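# Mount each coloured roll on its matching holder arms

## Task

For every roll, set it between the pair of holder arms that share its colour, so that both ends of its spring-loaded spindle sit inside the holes of those two holder arms.

## Robot and tools

Robot: two six-joint arms, left_arm and right_arm, facing each other across a table. left_arm carries a five-finger left hand and right_arm a five-finger right hand. Measured bases: left_arm at (-0.028, +0.548, 0) m, right_arm at (+0.042, -0.581, 0) m. Cameras: cam_high (overhead), cam_left_wrist and cam_right_wrist, each 672x504.

Scene frame: origin on the table surface halfway between the two arms, +z up, left_arm on the +y side. Image left and right do not match the arm names. Each arm is steered by its hand point, a spot 0.05 m in front of the palm and 0.15 m out from the wrist flange. In that point's own axes, +z runs along the straight fingers, +y leaves the palm, and +x crosses the palm away from the thumb on the right hand but toward the thumb on the left hand. Finger centre lines sit 0.06 m behind the point (-y), and straight fingertips end 0.06 to 0.07 m past it along +z. A bracket on the little-finger side of the wrist can catch things, and with the fingers level the wrist may hang up to 0.11 m (palm down) or 0.23 m (palm up) below the point.

Row layout, shared by execute_actions and move: 28 numbers, each between -1 and 1, always covering both arms. Numbers 1-6: left_arm dx, dy, dz, rx, ry, rz. Numbers 7-14: left hand little, ring, middle, index, thumb_bend, thumb_turn, force_limit, speed. Numbers 15-28: the same fourteen for right_arm. The six pose numbers are an offset, not a place: they measure from that arm's Hand target as it stood when the action or move began, along scene-frame axes, and the turn (rx, ry, rz as a single rotation vector) pivots about the Hand target's position. Scale: 1.0 equals 0.6 m or 180 degrees. All rows of one action count from the same starting Hand target; the next action starts again from the new one, so sending an offset twice moves twice as far. All six at 0 means hold or re-request the current Hand target.

Hand numbers are absolute targets, not offsets. Fingers and thumb_bend: +1 straight/open, -1 curled/closed. thumb_turn: +1 beside the palm, -1 across in front of it (needed to grip objects about 0.035-0.065 m thick, or handles down to 0.025 m). force_limit maps -1..+1 to roughly 0..10 N at the fingertip (0..15 N for both thumb motors). speed rises linearly from near zero at -1 to full at +0.48 and stays full above that; use about -0.94 or less for a soft grip. No value means leave alone, so to keep a hand as it is, resend the eight numbers from its most recent executed row (at the very start, use hand_measured plus hand_force_limit and hand_speed). A motor only starts when its target changes by at least 0.002. To squeeze harder, raise force_limit and send a target more closed than hand_measured; to loosen, send one more open.

Tools:
- execute_actions(actions, cameras): actions is a list of actions; each action is up to 15 rows, one per 1/30 s step, and a short action repeats its final row to fill 15 steps. An empty actions list returns all camera images. cameras: list of names, ["all"], or [] for none.
- move(target, speed, blend, stop_force, zero, blocking, cameras): target is one 28-number row or up to 15 such rows, every row an offset from the same starting Hand targets (not chained). speed is path top speed in m/s, 0.002 to 3.6, default 0.25 (turn rate up to twice that in rad/s); one value or one per target. blend, in m, rounds corners between listed targets; 0 stops at each. stop_force, 3 to 120 N, ends an arm's path when its wrist sensor feels that much push against its motion; zero (default true) re-zeroes before the move. Do not rely on stop_force for light loose objects or while the hand turns, and omit it when backing away from something being pressed. blocking=false returns after about 0.5 s while the move continues (not allowed with stop_force). Use the same hand numbers in every row of a list.
- wait(seconds 0 to 10, cameras); stop(cameras) brakes a running move.
- zoom_image(camera, region [x0, y0, x1, y1] pixels, at most 504 wide and 504 high) on the newest image of cam_high, cam_left_wrist or cam_right_wrist.
- show_instructions() shows reference images; zero_wrist_force(arm) re-zeroes left_arm or right_arm's sensor; finished_scene(scene 1 or 2) ends the scene irreversibly.

Results: Hand target (the commanded pose the next offset starts from; the hand often settles a little short, so resend the gap), end_effector_position in metres and end_effector_quat_wxyz in the scene frame, velocities, joint positions and torques, hand_measured, hand_stopped_by (moving, target, force, stalled, fault), hand_load_n (positive when the finger is pushed open; a drop toward 0 signals a lost grip), Wrist force/torque in the flange's own axes plus a peak line. A move adds a move: line: done, off_target, moving, held or fault, and limits=paced (pose clipped) or limits=held (steps withheld). Arms not named there are done. MOTOR HOT warns of heating; at 85 °C the arm brakes for 30-60 s.

Cautions: keep the arms apart; the clearance check is not perfect and a hand closing on the other hand's fingers counts as a collision that can end the scene. Arms are stiff: commanding even slightly past a firm contact can trigger a fault stop (about 150 N outside force, or joint torque limits of 133 N m for the big joints and 24.9 N m for the wrist joints), halting that arm for 10 s. Approach contacts slowly. Orientation commands are clipped to 32 degrees from the current one per step. Avoid paths near an arm's own base. Never let a roll drop, be swung fast, or leave the table; open the grip only once the part is still and seated. Objects may occasionally be nudged by outside pushes.

Each tool is called after "Emit:" in YAML: its name, and indented under it one key for each argument.

Reference images:

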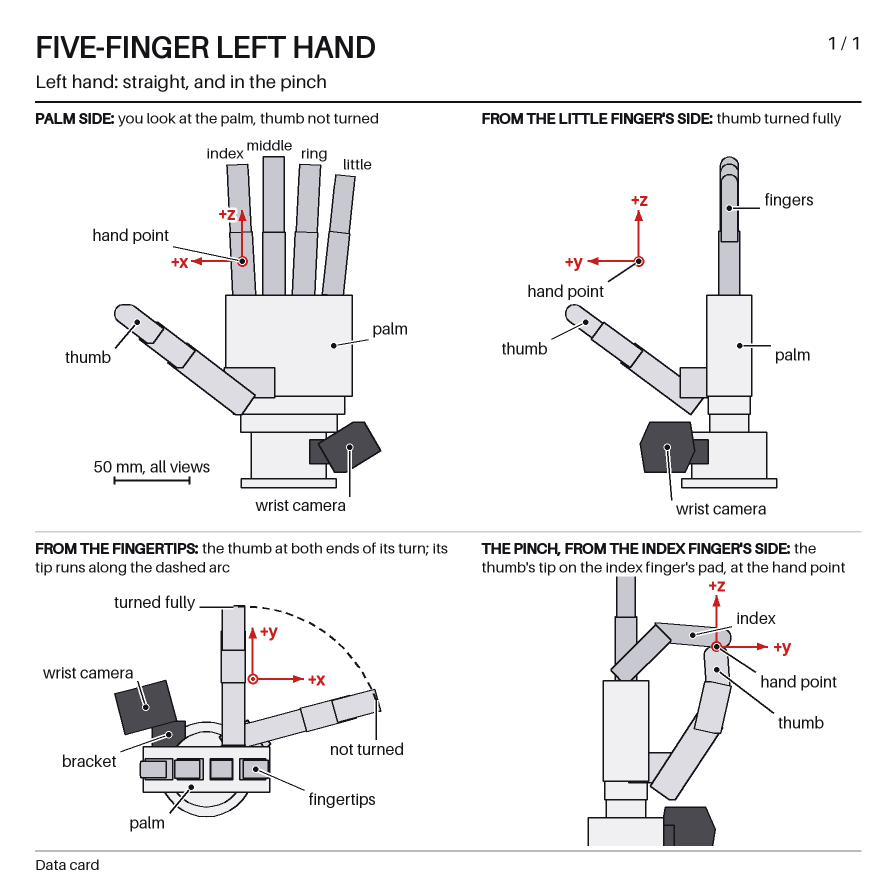

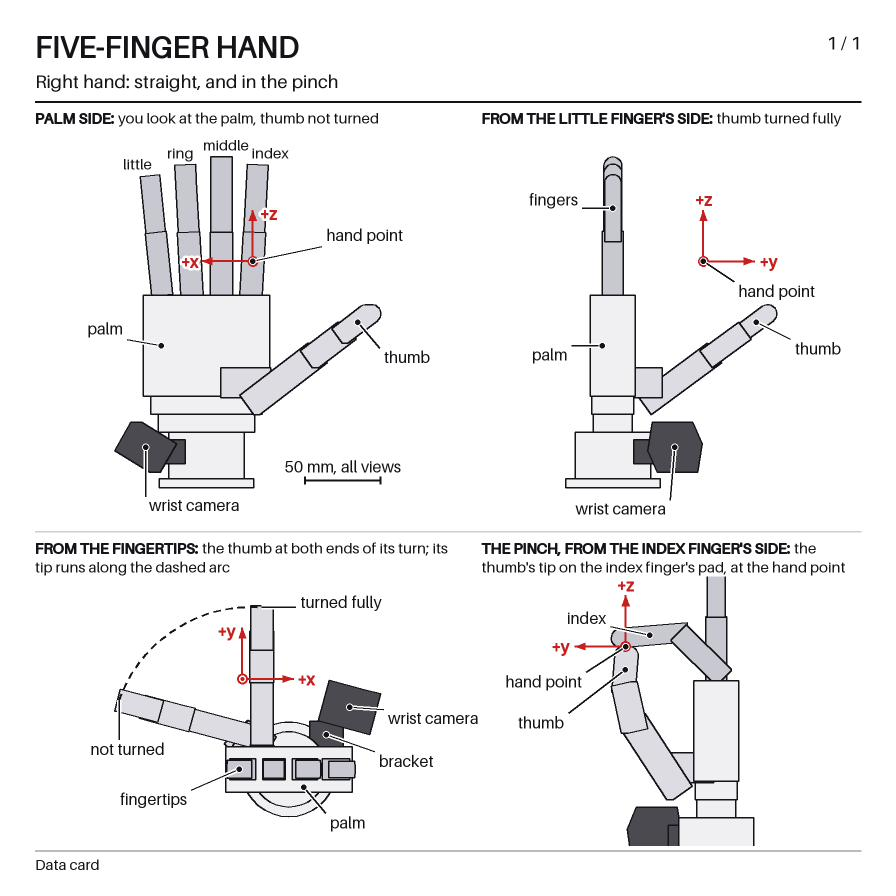

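## Session

Emit:
execute_actions:
  actions: []

Scene clock: 0.00 s.
left_arm: end_effector_position=(+0.0913, +0.2748, +0.4679) hand_measured=(+1.000, +1.000, +1.000, +1.000, +1.000, +1.000) hand_load_n=(+0.0, +0.0, +0.0, +0.0, +0.0, +0.0) hand_stopped_by=(target, target, target, target, target, target) hand_force_limit=0.00 hand_speed=-0.80 end_effector_quat_wxyz=(+0.014, +0.933, -0.358, -0.020) | right_arm: end_effector_position=(+0.1560, -0.3111, +0.4661) hand_measured=(+1.000, +1.000, +1.000, +1.000, +1.000, +1.000) hand_load_n=(+0.0, +0.0, +0.0, +0.0, +0.0, +0.0) hand_stopped_by=(target, target, target, target, target, target) hand_force_limit=0.00 hand_speed=-0.80 end_effector_quat_wxyz=(-0.014, -0.371, +0.928, -0.001)
Joint positions: left_arm=[4.302 -1.44 -1.368 1.198 -1.541 1.915] | right_arm=[-1.165 -1.708 1.37 1.938 1.572 -1.915]
Joint velocities: within noise
Joint torques (N m): no reading
Wrist force (N): no reading
Wrist torque (N m): no reading
Wrist force, peak (N): no reading
Hand target: left_arm +0.0913, +0.2748, +0.4679; +0.014, +0.933, -0.358, -0.020 | right_arm +0.1560, -0.3111, +0.4661; -0.014, -0.371, +0.928, -0.001

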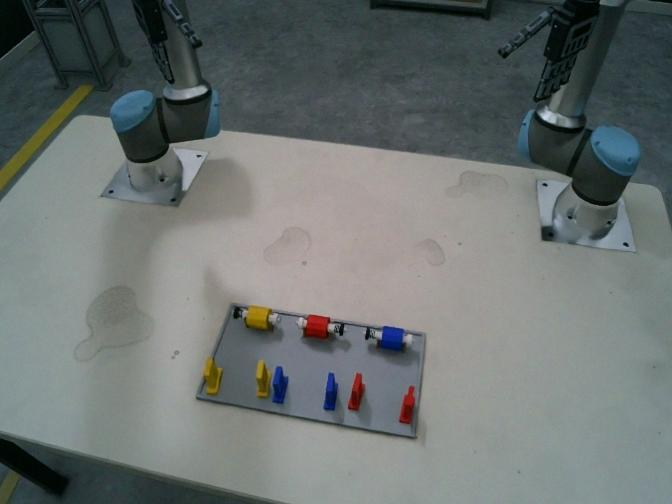

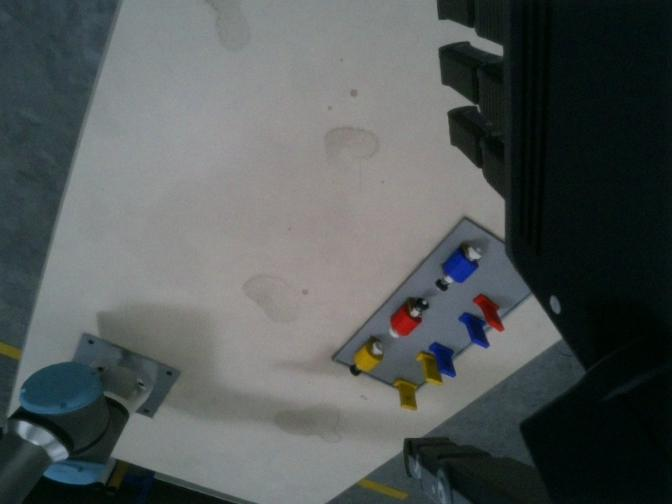

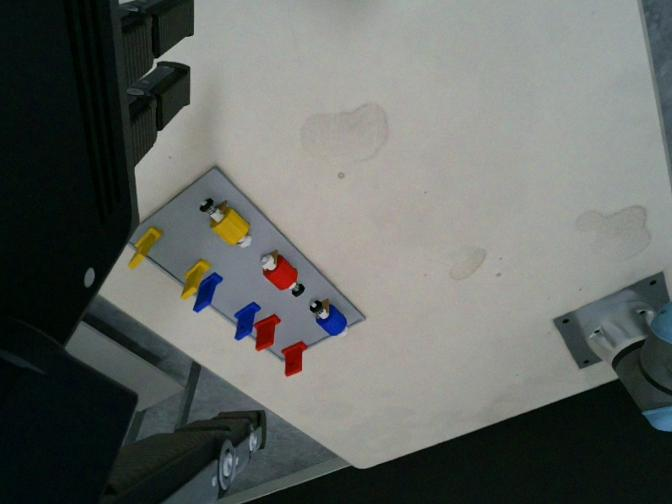

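Emit:
zoom_image:
  camera: "cam_high"
  region: [180, 280, 440, 450]

Emit:
zoom_image:
  camera: "cam_left_wrist"
  region: [320, 200, 560, 420]

Emit:
zoom_image:
  camera: "cam_right_wrist"
  region: [120, 150, 380, 390]

Emit:
zoom_image:
  camera: "cam_high"
  region: [0, 0, 336, 252]

Emit:
zoom_image:
  camera: "cam_high"
  region: [336, 0, 672, 252]

Scaled by 1.938 from the camera's 672x504 image, which has a finer 960x720 frame.

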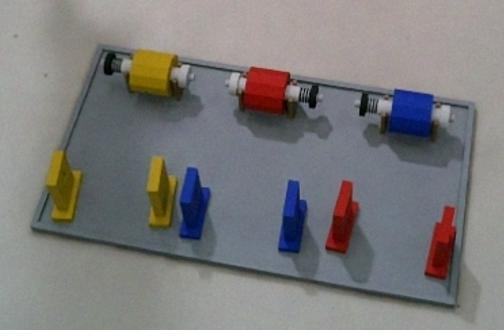

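Scaled by 2.100 from the camera's 672x504 image, which has a finer 960x720 frame.

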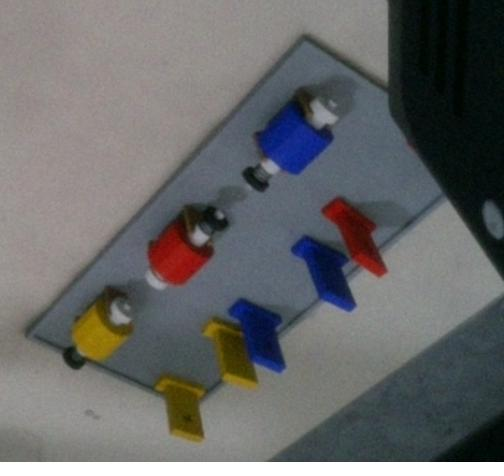

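Scaled by 1.938 from the camera's 672x504 image, which has a finer 960x720 frame.

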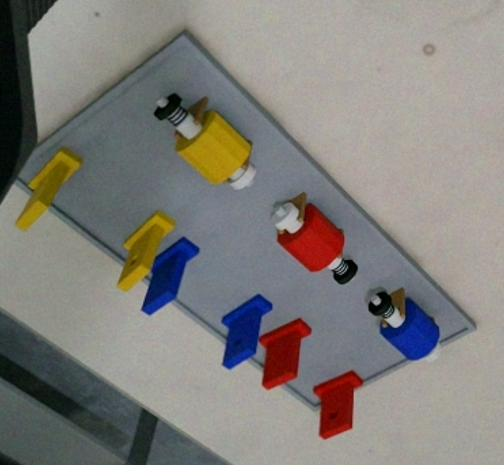

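Scaled by 1.500 from the camera's 672x504 image, which has a finer 960x720 frame.

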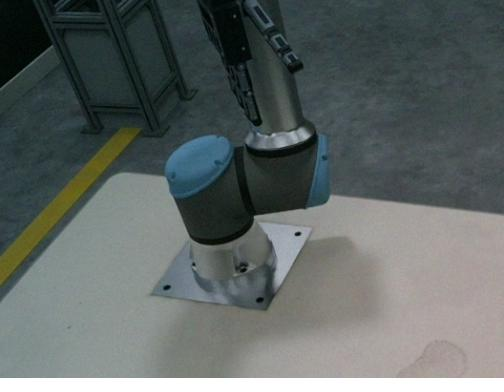

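Scaled by 1.500 from the camera's 672x504 image, which has a finer 960x720 frame.

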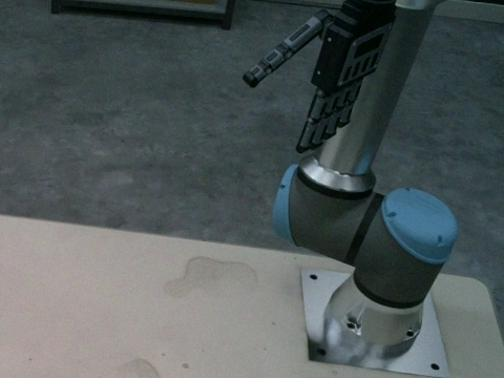

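Emit:
move:
  target: [0.515,-0.042,-0.197,0,0,0,1,1,1,1,1,1,0,-0.8,0.407,0.102,-0.193,0,0,0,1,1,1,1,1,1,0,-0.8]
  cameras: ["all"]

Scene clock: 8.13 s.
left_arm: end_effector_position=(+0.4003, +0.2496, +0.3497) hand_measured=(+1.000, +1.000, +1.000, +1.000, +1.000, +1.000) hand_load_n=(+0.0, +0.0, +0.0, +0.0, +0.0, +0.0) hand_stopped_by=(target, target, target, target, target, target) hand_force_limit=0.00 hand_speed=-0.80 end_effector_quat_wxyz=(+0.014, +0.933, -0.358, -0.020) | right_arm: end_effector_position=(+0.4002, -0.2499, +0.3503) hand_measured=(+1.000, +1.000, +1.000, +1.000, +1.000, +1.000) hand_load_n=(+0.0, +0.0, +0.0, +0.0, +0.0, +0.0) hand_stopped_by=(target, target, target, target, target, target) hand_force_limit=0.00 hand_speed=-0.80 end_effector_quat_wxyz=(-0.014, -0.371, +0.928, -0.001)
Joint positions: left_arm=[4.489 -2.079 -0.909 1.373 -1.549 2.101] | right_arm=[-1.259 -1.186 1.081 1.705 1.574 -2.009]
Joint torques (N m): left_arm=[-12.96 27.57 29.72 -4.22 -1.58 1.83] | right_arm=[11.53 -23.98 -32.95 3.94 2.58 1.14]
Wrist force (N): left_arm=[0.2 0.3 0.6] | right_arm=[0.5 0.1 0.3]
Wrist torque (N m): left_arm=[0.01 -0.03 -0.01] | right_arm=[-0.07 -0.08 0.03]
Wrist force, peak (N): left_arm=[0.8 -0.9 1.0] | right_arm=[-0.4 -1.0 0.8]
Hand target: left_arm +0.4003, +0.2496, +0.3497; +0.014, +0.933, -0.358, -0.020 | right_arm +0.4002, -0.2499, +0.3503; -0.014, -0.371, +0.928, -0.001
Off the commanded pose: left_arm 0.000 m, 0 deg | right_arm 0.000 m, 0 deg.
move: done

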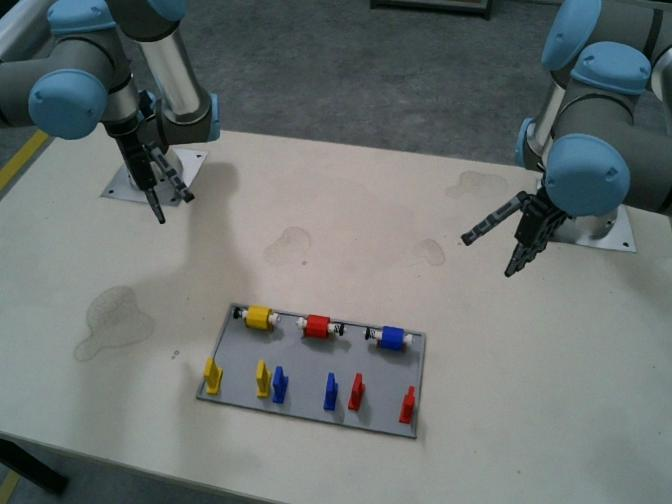

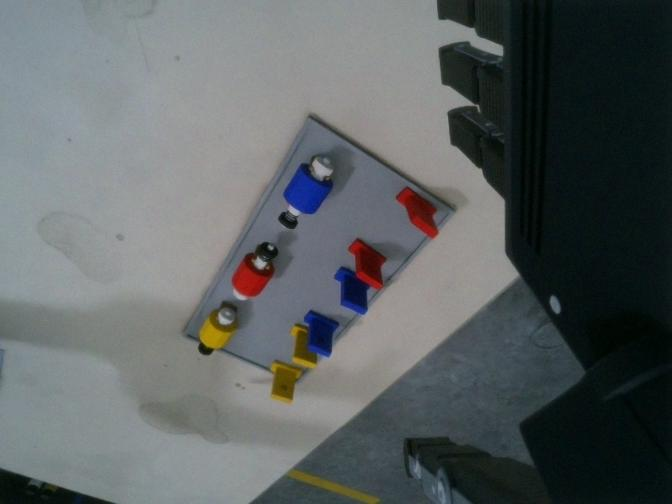

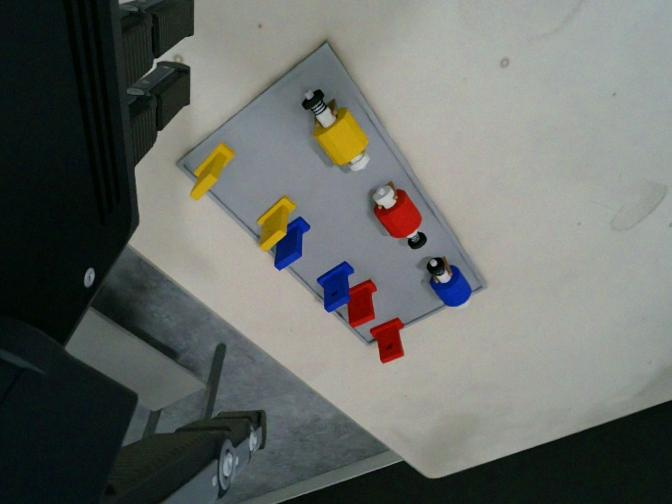

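Emit:
zoom_image:
  camera: "cam_right_wrist"
  region: [280, 60, 400, 180]

Emit:
zoom_image:
  camera: "cam_right_wrist"
  region: [360, 160, 500, 320]

Emit:
zoom_image:
  camera: "cam_right_wrist"
  region: [170, 120, 420, 370]

Emit:
zoom_image:
  camera: "cam_left_wrist"
  region: [170, 100, 470, 410]

Scaled by 4.200 from the camera's 672x504 image, which has a finer 960x720 frame.

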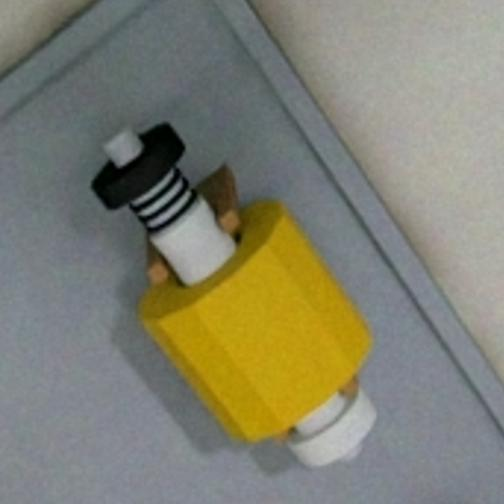

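Scaled by 3.150 from the camera's 672x504 image, which has a finer 960x720 frame.

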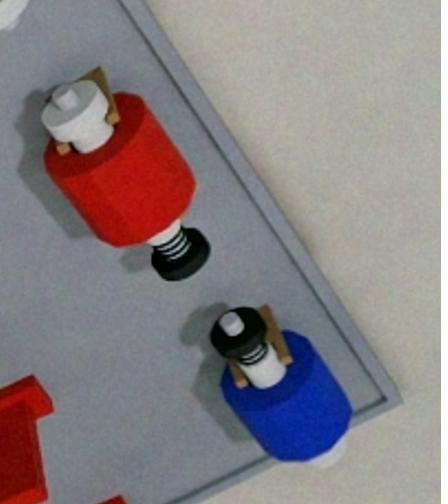

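Scaled by 2.016 from the camera's 672x504 image, which has a finer 960x720 frame.

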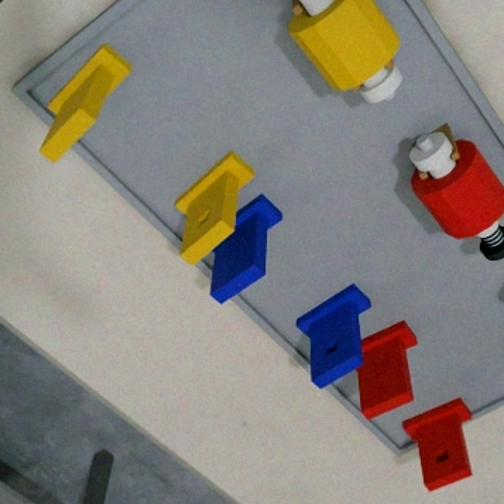

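Scaled by 1.626 from the camera's 672x504 image, which has a finer 960x720 frame.

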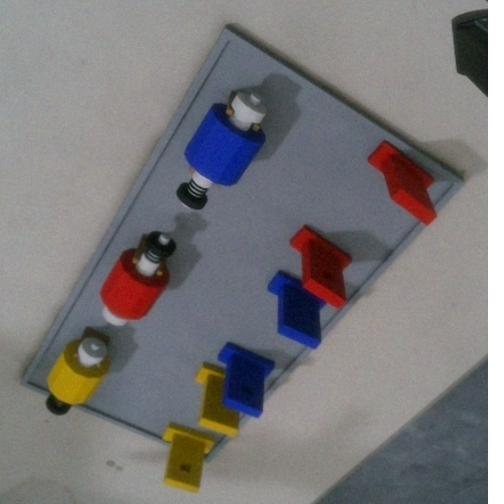

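Emit:
move:
  target: [-0.067,0,-0.083,0.1024,-0.2511,-0.2548,1,1,1,1,1,-1,0,-0.8,-0.067,0.083,-0.117,-0.0948,-0.2422,0.2475,1,1,1,1,1,-1,0,-0.8]
  cameras: ["all"]

Scene clock: 22.13 s.
left_arm: end_effector_position=(+0.3601, +0.2496, +0.2999) hand_measured=(+1.000, +1.000, +1.000, +1.000, +1.000, -1.000) hand_load_n=(+0.0, +0.0, +0.0, +0.0, +0.0, +0.0) hand_stopped_by=(target, target, target, target, target, target) hand_force_limit=0.00 hand_speed=-0.80 end_effector_quat_wxyz=(-0.271, +0.653, -0.654, +0.271) | right_arm: end_effector_position=(+0.3600, -0.2001, +0.2801) hand_measured=(+1.000, +1.000, +1.000, +1.000, +1.000, -1.000) hand_load_n=(+0.0, +0.0, +0.0, +0.0, +0.0, +0.0) hand_stopped_by=(target, target, target, target, target, target) hand_force_limit=0.00 hand_speed=-0.80 end_effector_quat_wxyz=(+0.271, -0.654, +0.653, -0.271)
Joint positions: left_arm=[4.249 -1.632 -1.511 2.308 -1.878 2.819] | right_arm=[-0.839 -1.427 1.489 0.873 2.07 -2.567]
Joint torques (N m): left_arm=[13.88 32.6 8.76 0.81 0.82 2.49] | right_arm=[10.65 -33.03 -7.05 -0.21 2.71 -1.44]
Wrist force (N): left_arm=[0.3 -1.1 0.1] | right_arm=[0.3 0.8 -0.1]
Wrist torque (N m): left_arm=[-0.12 -0.11 -0.18] | right_arm=[0.15 -0.06 -0.02]
Wrist force, peak (N): left_arm=[0.6 -1.2 0.0] | right_arm=[0.5 1.3 -0.4]
Hand target: left_arm +0.3601, +0.2496, +0.2999; -0.271, +0.653, -0.654, +0.271 | right_arm +0.3600, -0.2001, +0.2801; -0.271, +0.654, -0.653, +0.271
Off the commanded pose: left_arm 0.000 m, 0 deg | right_arm 0.000 m, 0 deg.
move: done

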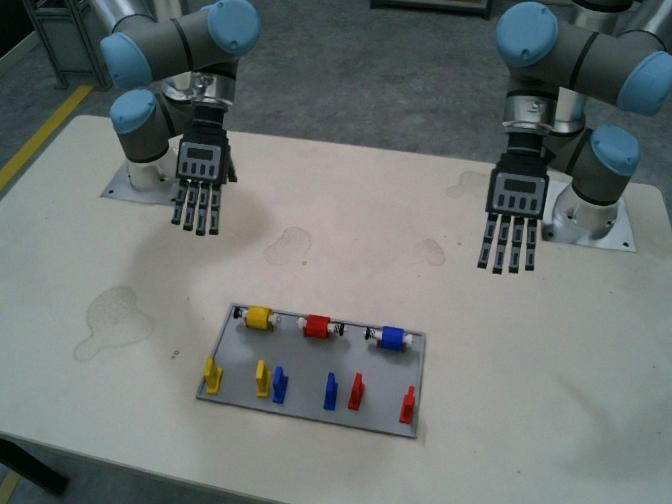

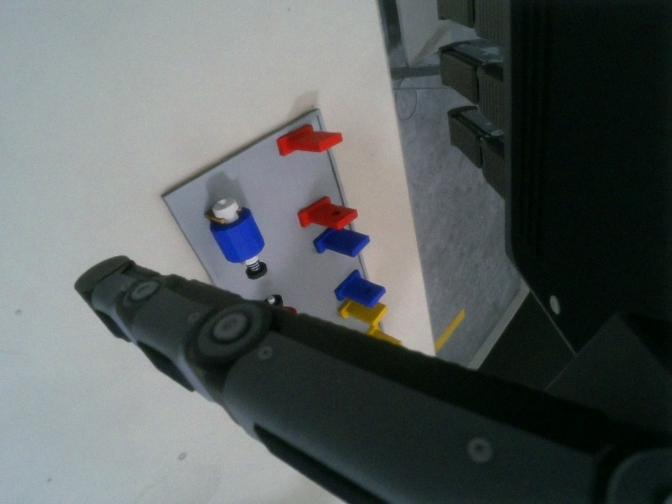

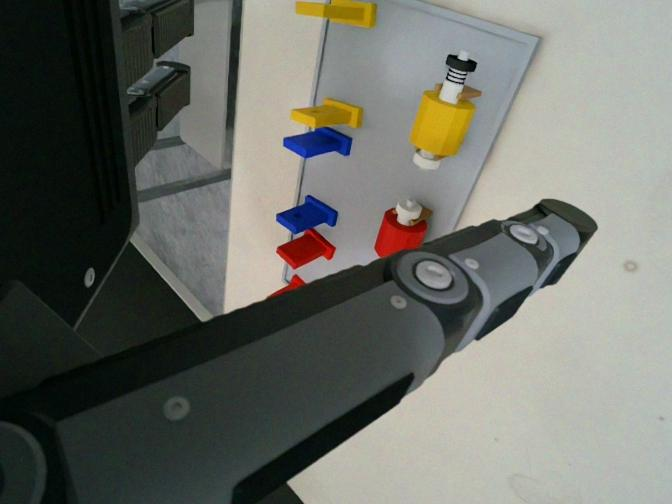

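Emit:
move:
  target: [0,0,0,0,0,0,1,1,1,1,1,1,0,0.3,0,0,0,0,0,0,1,1,1,1,1,1,0,0.3]
  cameras: ["all"]

Scene clock: 23.57 s.
left_arm: end_effector_position=(+0.3601, +0.2496, +0.2999) hand_measured=(+1.000, +1.000, +1.000, +1.000, +1.000, +1.000) hand_load_n=(+0.0, +0.0, +0.0, +0.0, +0.0, -0.5) hand_stopped_by=(target, target, target, target, target, target) hand_force_limit=0.00 hand_speed=0.30 end_effector_quat_wxyz=(-0.271, +0.653, -0.654, +0.271) | right_arm: end_effector_position=(+0.3600, -0.2001, +0.2801) hand_measured=(+1.000, +1.000, +1.000, +1.000, +1.000, +1.000) hand_load_n=(+0.0, +0.0, +0.0, -0.5, +0.0, -0.5) hand_stopped_by=(target, target, target, target, target, target) hand_force_limit=0.00 hand_speed=0.30 end_effector_quat_wxyz=(+0.271, -0.654, +0.653, -0.271)
Joint positions: left_arm=[4.249 -1.632 -1.511 2.308 -1.878 2.819] | right_arm=[-0.839 -1.427 1.489 0.873 2.07 -2.567]
Joint torques (N m): left_arm=[14.31 33.48 10.24 0.48 0.52 2.14] | right_arm=[11.85 -32.04 -6.54 0 2.8 -1.4]
Wrist force (N): left_arm=[0.4 -1.0 0.1] | right_arm=[0.2 0.8 -0.5]
Wrist torque (N m): left_arm=[-0.11 -0.13 -0.17] | right_arm=[0.17 -0.02 -0.03]
Wrist force, peak (N): left_arm=[0.6 -1.1 0.1] | right_arm=[0.4 1.1 -0.3]
Hand target: left_arm +0.3601, +0.2496, +0.2999; -0.271, +0.653, -0.654, +0.271 | right_arm +0.3600, -0.2001, +0.2801; -0.271, +0.654, -0.653, +0.271
Off the commanded pose: left_arm 0.000 m, 0 deg | right_arm 0.000 m, 0 deg.
move: done

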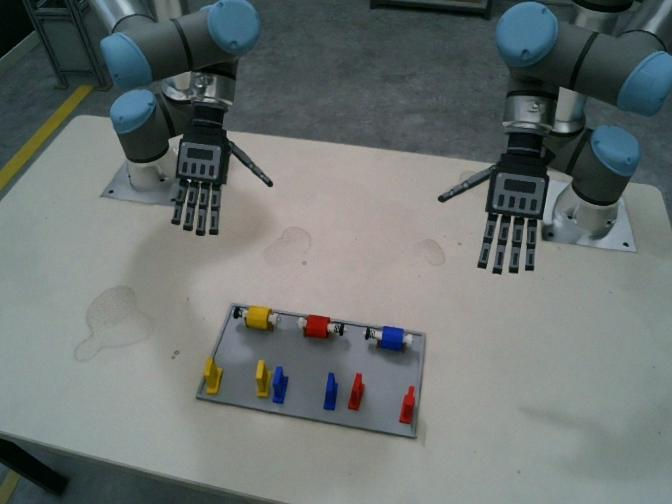

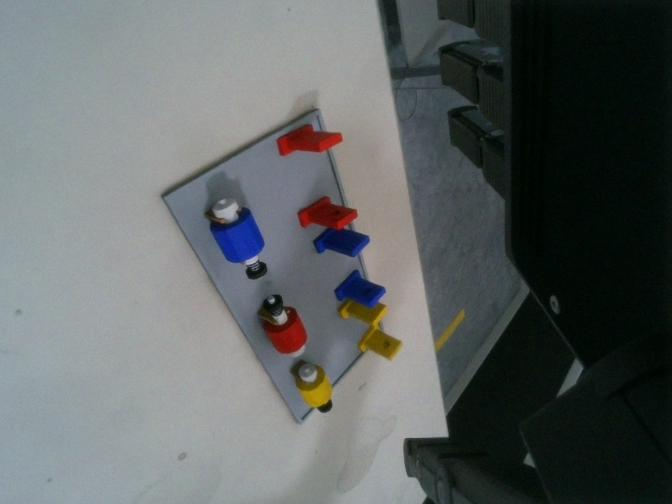

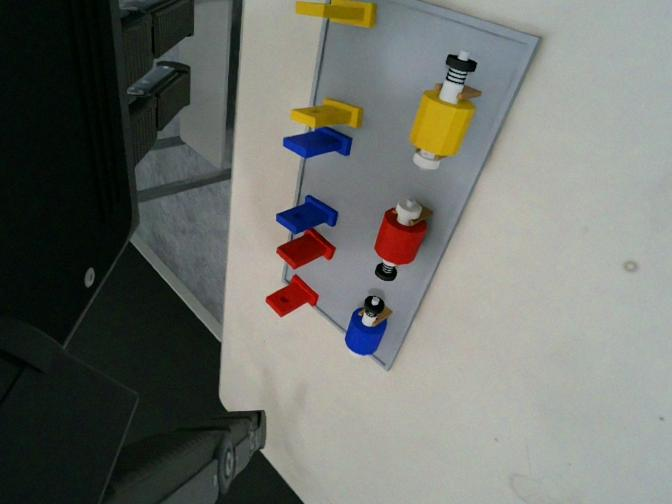

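Emit:
move:
  target: [0,-0.1167,0,0,0,0,1,1,1,1,1,1,0,0.3,0,-0.1333,0,0,0,0,1,1,1,1,1,1,0,0.3]
  cameras: ["cam_left_wrist", "cam_right_wrist"]

Emit:
zoom_image:
  camera: "cam_right_wrist"
  region: [230, 40, 400, 220]

Emit:
zoom_image:
  camera: "cam_right_wrist"
  region: [360, 60, 560, 260]

Emit:
zoom_image:
  camera: "cam_right_wrist"
  region: [230, 220, 430, 460]

Emit:
zoom_image:
  camera: "cam_left_wrist"
  region: [150, 10, 400, 260]

Emit:
zoom_image:
  camera: "cam_left_wrist"
  region: [200, 200, 450, 450]

Scene clock: 25.07 s.
left_arm: end_effector_position=(+0.3601, +0.1796, +0.2999) hand_measured=(+1.000, +1.000, +1.000, +1.000, +1.000, +1.000) hand_load_n=(+0.0, +0.0, +0.0, +0.0, +0.0, +0.0) hand_stopped_by=(target, target, target, target, target, target) hand_force_limit=0.00 hand_speed=0.30 end_effector_quat_wxyz=(-0.271, +0.653, -0.654, +0.271) | right_arm: end_effector_position=(+0.3600, -0.2800, +0.2801) hand_measured=(+1.000, +1.000, +1.000, +1.000, +1.000, +1.000) hand_load_n=(+0.0, +0.0, +0.0, +0.0, +0.0, +0.0) hand_stopped_by=(target, target, target, target, target, target) hand_force_limit=0.00 hand_speed=0.30 end_effector_quat_wxyz=(+0.271, -0.654, +0.653, -0.271)
Joint positions: left_arm=[4.086 -1.774 -1.357 2.25 -1.985 2.687] | right_arm=[-1.029 -1.612 1.67 0.806 1.951 -2.732]
Joint torques (N m): left_arm=[-13.24 16.37 32.76 -2.86 -2.04 -2.68] | right_arm=[-8.67 -24.45 -4.25 -0.48 -1.72 -1.45]
Wrist force (N): left_arm=[0.4 -0.7 0.0] | right_arm=[-0.1 0.5 -0.2]
Wrist torque (N m): left_arm=[-0.04 -0.15 -0.05] | right_arm=[0.10 0.01 -0.04]
Wrist force, peak (N): left_arm=[1.4 -0.8 0.1] | right_arm=[-0.7 1.2 -0.4]
Hand target: left_arm +0.3601, +0.1795, +0.2999; -0.271, +0.653, -0.654, +0.271 | right_arm +0.3600, -0.2801, +0.2801; -0.271, +0.654, -0.653, +0.271
Off the commanded pose: left_arm 0.000 m, 0 deg | right_arm 0.000 m, 0 deg.
move: done
Images, in order (width x height): cam_left_wrist 672x504, cam_right_wrist 672x504.

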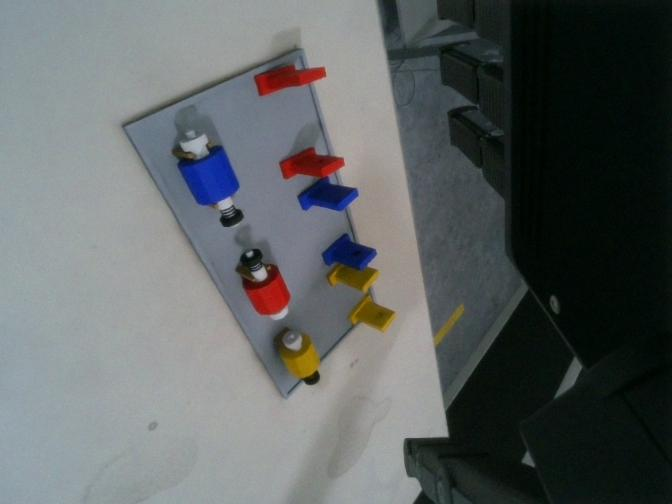

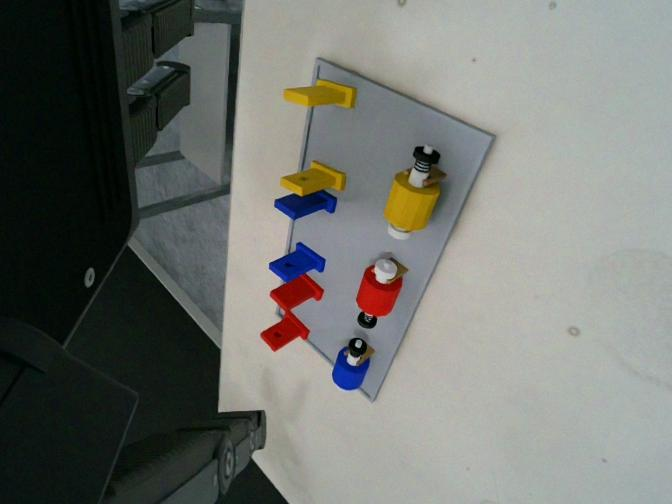

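Scaled by 2.800 from the camera's 672x504 image, which has a finer 960x720 frame.

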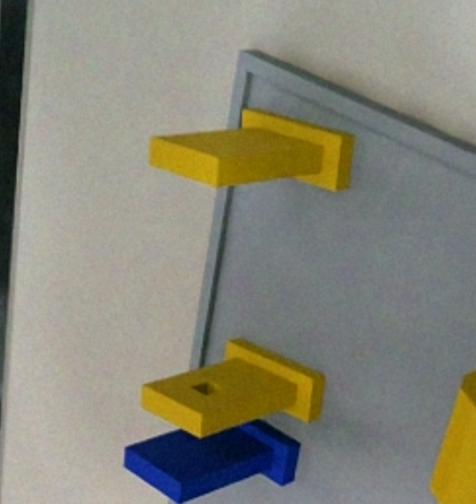

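Scaled by 2.520 from the camera's 672x504 image, which has a finer 960x720 frame.

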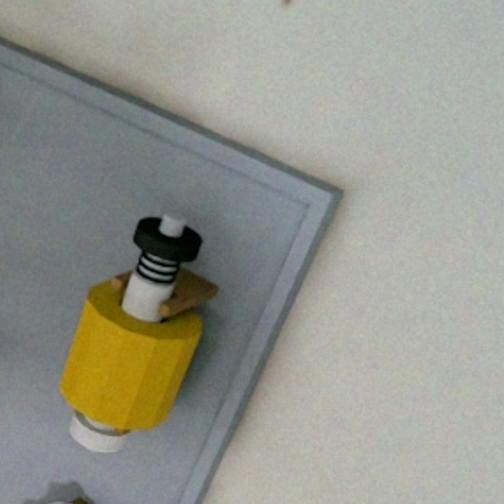

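Scaled by 2.100 from the camera's 672x504 image, which has a finer 960x720 frame.

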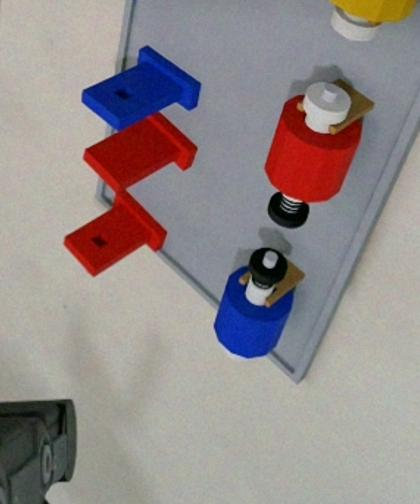

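Scaled by 2.016 from the camera's 672x504 image, which has a finer 960x720 frame.

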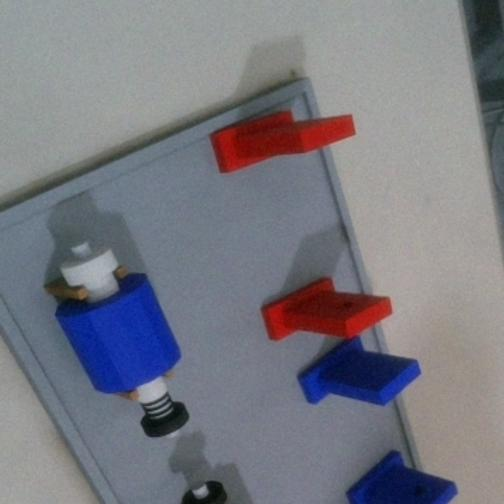

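Scaled by 2.016 from the camera's 672x504 image, which has a finer 960x720 frame.

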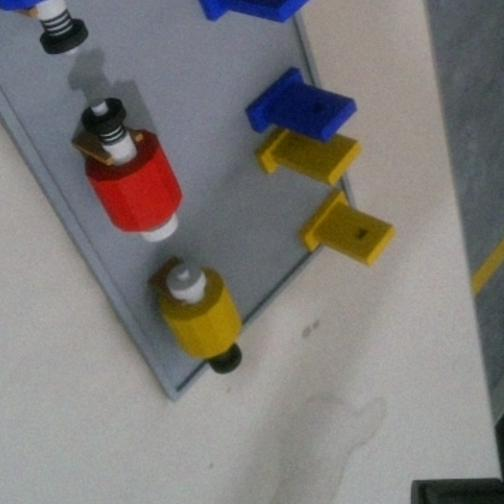

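Emit:
move:
  target: [0.1333,0,0,0,0,0,1,1,1,1,1,1,0,0.3,0.1333,0,0,0,0,0,1,1,1,1,1,1,0,0.3]
  cameras: ["cam_left_wrist", "cam_right_wrist"]

Emit:
zoom_image:
  camera: "cam_right_wrist"
  region: [230, 40, 430, 240]

Emit:
zoom_image:
  camera: "cam_right_wrist"
  region: [400, 60, 600, 260]

Emit:
zoom_image:
  camera: "cam_right_wrist"
  region: [260, 220, 500, 460]

Emit:
zoom_image:
  camera: "cam_left_wrist"
  region: [100, 10, 350, 260]

Emit:
zoom_image:
  camera: "cam_left_wrist"
  region: [150, 200, 400, 450]

Scene clock: 26.80 s.
left_arm: end_effector_position=(+0.4401, +0.1795, +0.2999) hand_measured=(+1.000, +1.000, +1.000, +1.000, +1.000, +1.000) hand_load_n=(+0.0, +0.0, +0.0, +0.0, +0.0, +0.0) hand_stopped_by=(target, target, target, target, target, target) hand_force_limit=0.00 hand_speed=0.30 end_effector_quat_wxyz=(-0.271, +0.653, -0.654, +0.271) | right_arm: end_effector_position=(+0.4399, -0.2801, +0.2801) hand_measured=(+1.000, +1.000, +1.000, +1.000, +1.000, +1.000) hand_load_n=(+0.0, +0.0, +0.0, +0.0, +0.0, +0.0) hand_stopped_by=(target, target, target, target, target, target) hand_force_limit=0.00 hand_speed=0.30 end_effector_quat_wxyz=(+0.271, -0.654, +0.653, -0.271)
Joint positions: left_arm=[4.184 -1.905 -1.184 2.236 -1.921 2.768] | right_arm=[-1.146 -1.488 1.538 0.784 1.874 -2.825]
Joint torques (N m): left_arm=[13.33 22.75 32.51 -2.66 0.87 2.55] | right_arm=[-7.73 -13.32 -33.45 2.25 -2.04 -1.61]
Wrist force (N): left_arm=[0.6 -0.9 -0.2] | right_arm=[-0.1 0.7 -0.1]
Wrist torque (N m): left_arm=[-0.09 -0.24 -0.18] | right_arm=[0.18 0.00 -0.06]
Wrist force, peak (N): left_arm=[0.3 -1.6 0.6] | right_arm=[-0.3 1.4 -0.8]
Hand target: left_arm +0.4401, +0.1795, +0.2999; -0.271, +0.653, -0.654, +0.271 | right_arm +0.4400, -0.2801, +0.2801; -0.271, +0.654, -0.653, +0.271
Off the commanded pose: left_arm 0.000 m, 0 deg | right_arm 0.000 m, 0 deg.
move: done
Images, in order (width x height): cam_left_wrist 672x504, cam_right_wrist 672x504.

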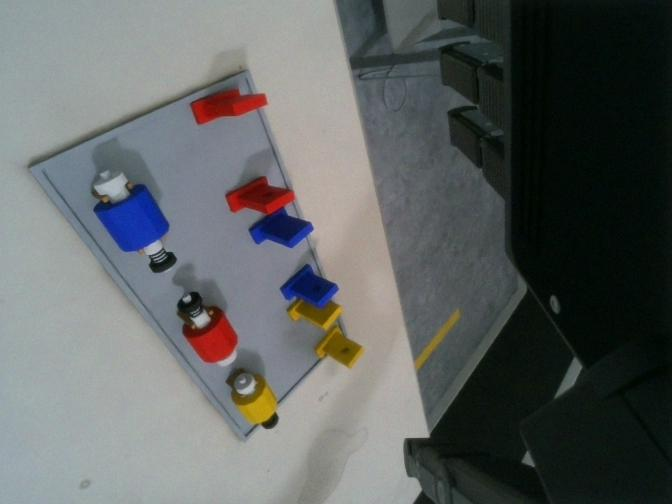

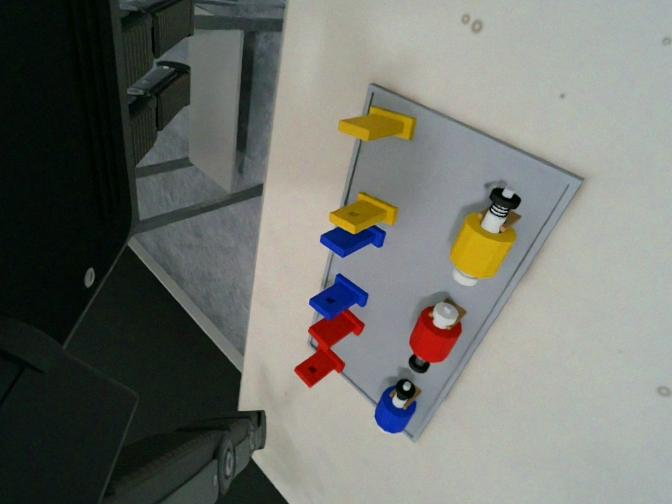

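Scaled by 2.520 from the camera's 672x504 image, which has a finer 960x720 frame.

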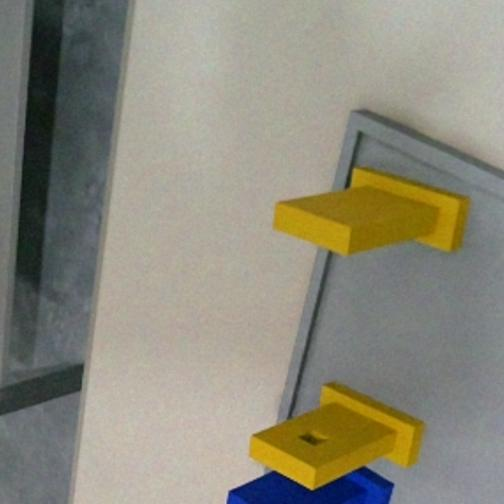

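Scaled by 2.520 from the camera's 672x504 image, which has a finer 960x720 frame.

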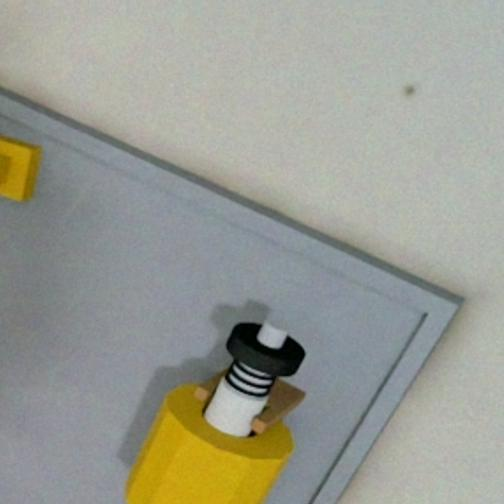

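Scaled by 2.100 from the camera's 672x504 image, which has a finer 960x720 frame.

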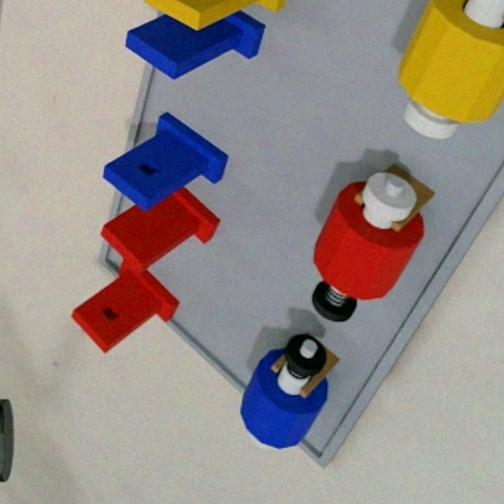

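Scaled by 2.016 from the camera's 672x504 image, which has a finer 960x720 frame.

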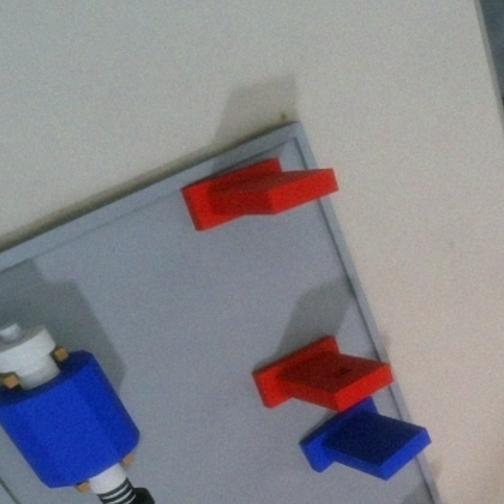

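Scaled by 2.016 from the camera's 672x504 image, which has a finer 960x720 frame.

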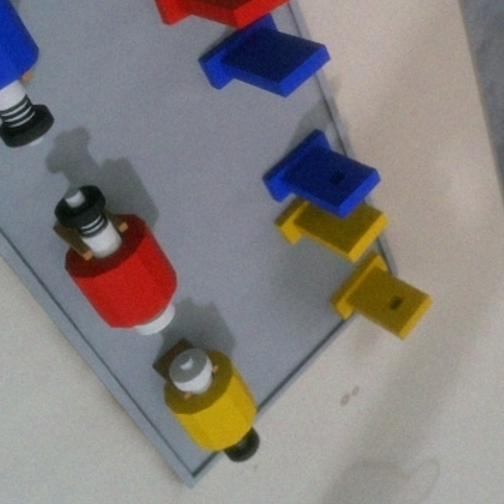

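Emit:
move:
  target: [-0.1333,0,-0.1333,0,0,0,1,1,1,1,1,1,0,0.3,-0.1333,0,-0.1333,0,0,0,1,1,1,1,1,1,0,0.3]
  cameras: ["cam_left_wrist", "cam_right_wrist"]

Emit:
zoom_image:
  camera: "cam_right_wrist"
  region: [230, 20, 430, 220]

Emit:
zoom_image:
  camera: "cam_right_wrist"
  region: [380, 40, 580, 240]

Emit:
zoom_image:
  camera: "cam_right_wrist"
  region: [230, 220, 470, 460]

Emit:
zoom_image:
  camera: "cam_left_wrist"
  region: [80, 0, 330, 250]

Emit:
zoom_image:
  camera: "cam_left_wrist"
  region: [180, 200, 430, 450]

Scene clock: 28.20 s.
left_arm: end_effector_position=(+0.3602, +0.1795, +0.2199) hand_measured=(+1.000, +1.000, +1.000, +1.000, +1.000, +1.000) hand_load_n=(+0.0, +0.0, +0.0, +0.0, +0.0, +0.0) hand_stopped_by=(target, target, target, target, target, target) hand_force_limit=0.00 hand_speed=0.30 end_effector_quat_wxyz=(-0.271, +0.653, -0.654, +0.271) | right_arm: end_effector_position=(+0.3600, -0.2801, +0.2002) hand_measured=(+1.000, +1.000, +1.000, +1.000, +1.000, +1.000) hand_load_n=(+0.0, +0.0, +0.0, +0.0, +0.0, +0.0) hand_stopped_by=(target, target, target, target, target, target) hand_force_limit=0.00 hand_speed=0.30 end_effector_quat_wxyz=(+0.271, -0.654, +0.653, -0.271)
Joint positions: left_arm=[4.086 -1.791 -1.541 2.451 -1.985 2.687] | right_arm=[-1.03 -1.581 1.847 0.599 1.951 -2.732]
Joint torques (N m): left_arm=[-12.65 39.71 8.73 0.65 -2.01 -2.48] | right_arm=[11.37 -24.99 -5.68 -0.67 2.83 1.6]
Wrist force (N): left_arm=[0.4 -1.2 0.2] | right_arm=[-0.5 1.0 0.1]
Wrist torque (N m): left_arm=[-0.10 -0.14 -0.05] | right_arm=[0.16 0.07 -0.23]
Wrist force, peak (N): left_arm=[0.4 -2.3 -0.1] | right_arm=[-0.2 2.1 0.1]
Hand target: left_arm +0.3601, +0.1795, +0.2199; -0.271, +0.653, -0.654, +0.271 | right_arm +0.3600, -0.2801, +0.2001; -0.271, +0.654, -0.653, +0.271
Off the commanded pose: left_arm 0.000 m, 0 deg | right_arm 0.000 m, 0 deg.
move: done
Images, in order (width x height): cam_left_wrist 672x504, cam_right_wrist 672x504.

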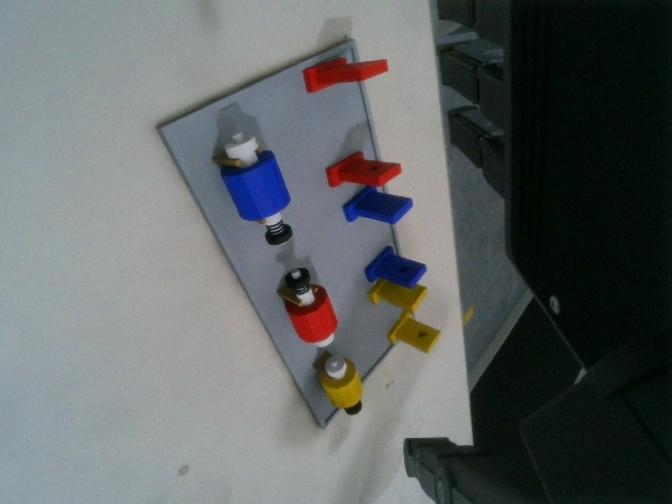

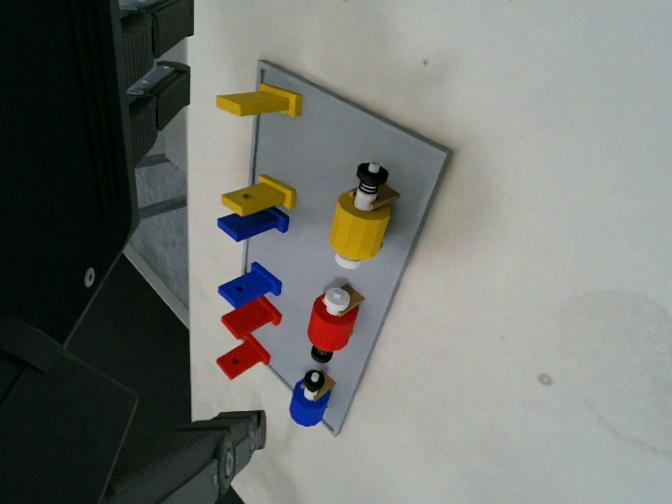

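Scaled by 2.520 from the camera's 672x504 image, which has a finer 960x720 frame.

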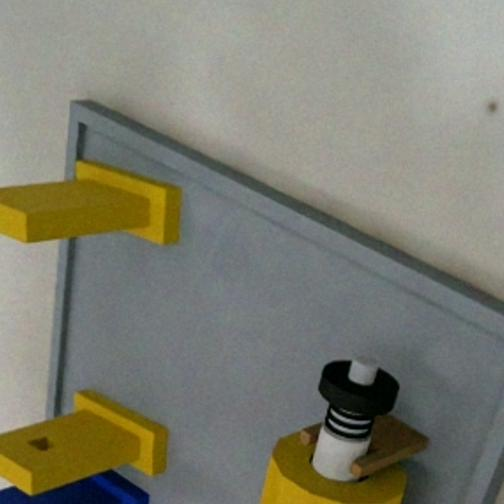

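Scaled by 2.520 from the camera's 672x504 image, which has a finer 960x720 frame.

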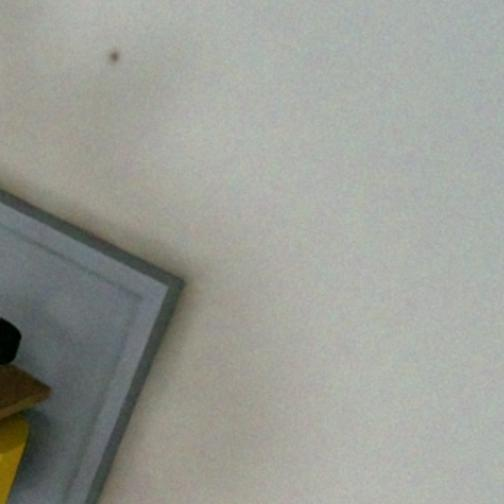

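Scaled by 2.100 from the camera's 672x504 image, which has a finer 960x720 frame.

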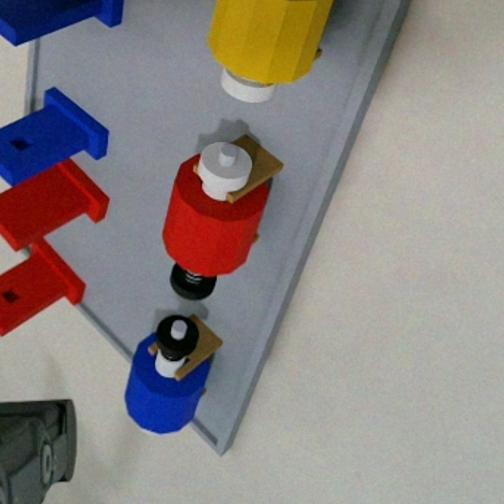

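Scaled by 2.016 from the camera's 672x504 image, which has a finer 960x720 frame.

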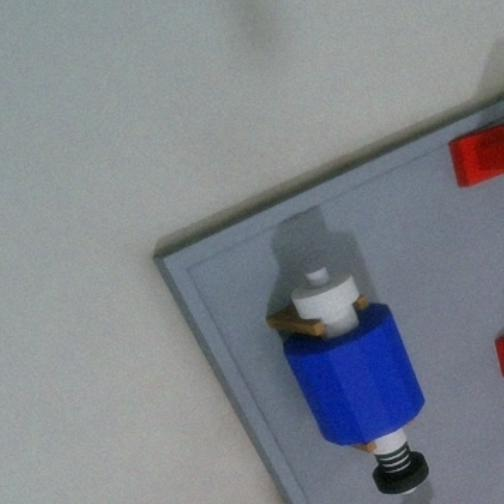

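Scaled by 2.016 from the camera's 672x504 image, which has a finer 960x720 frame.

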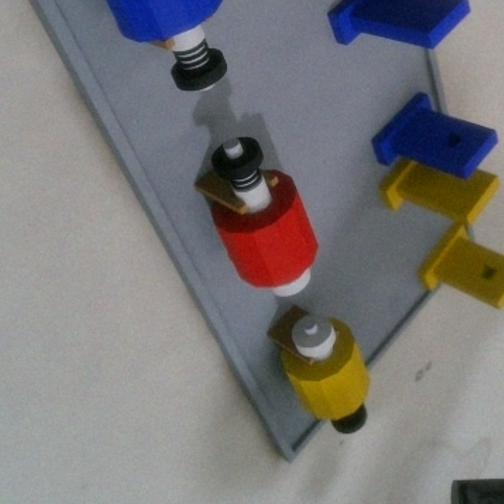

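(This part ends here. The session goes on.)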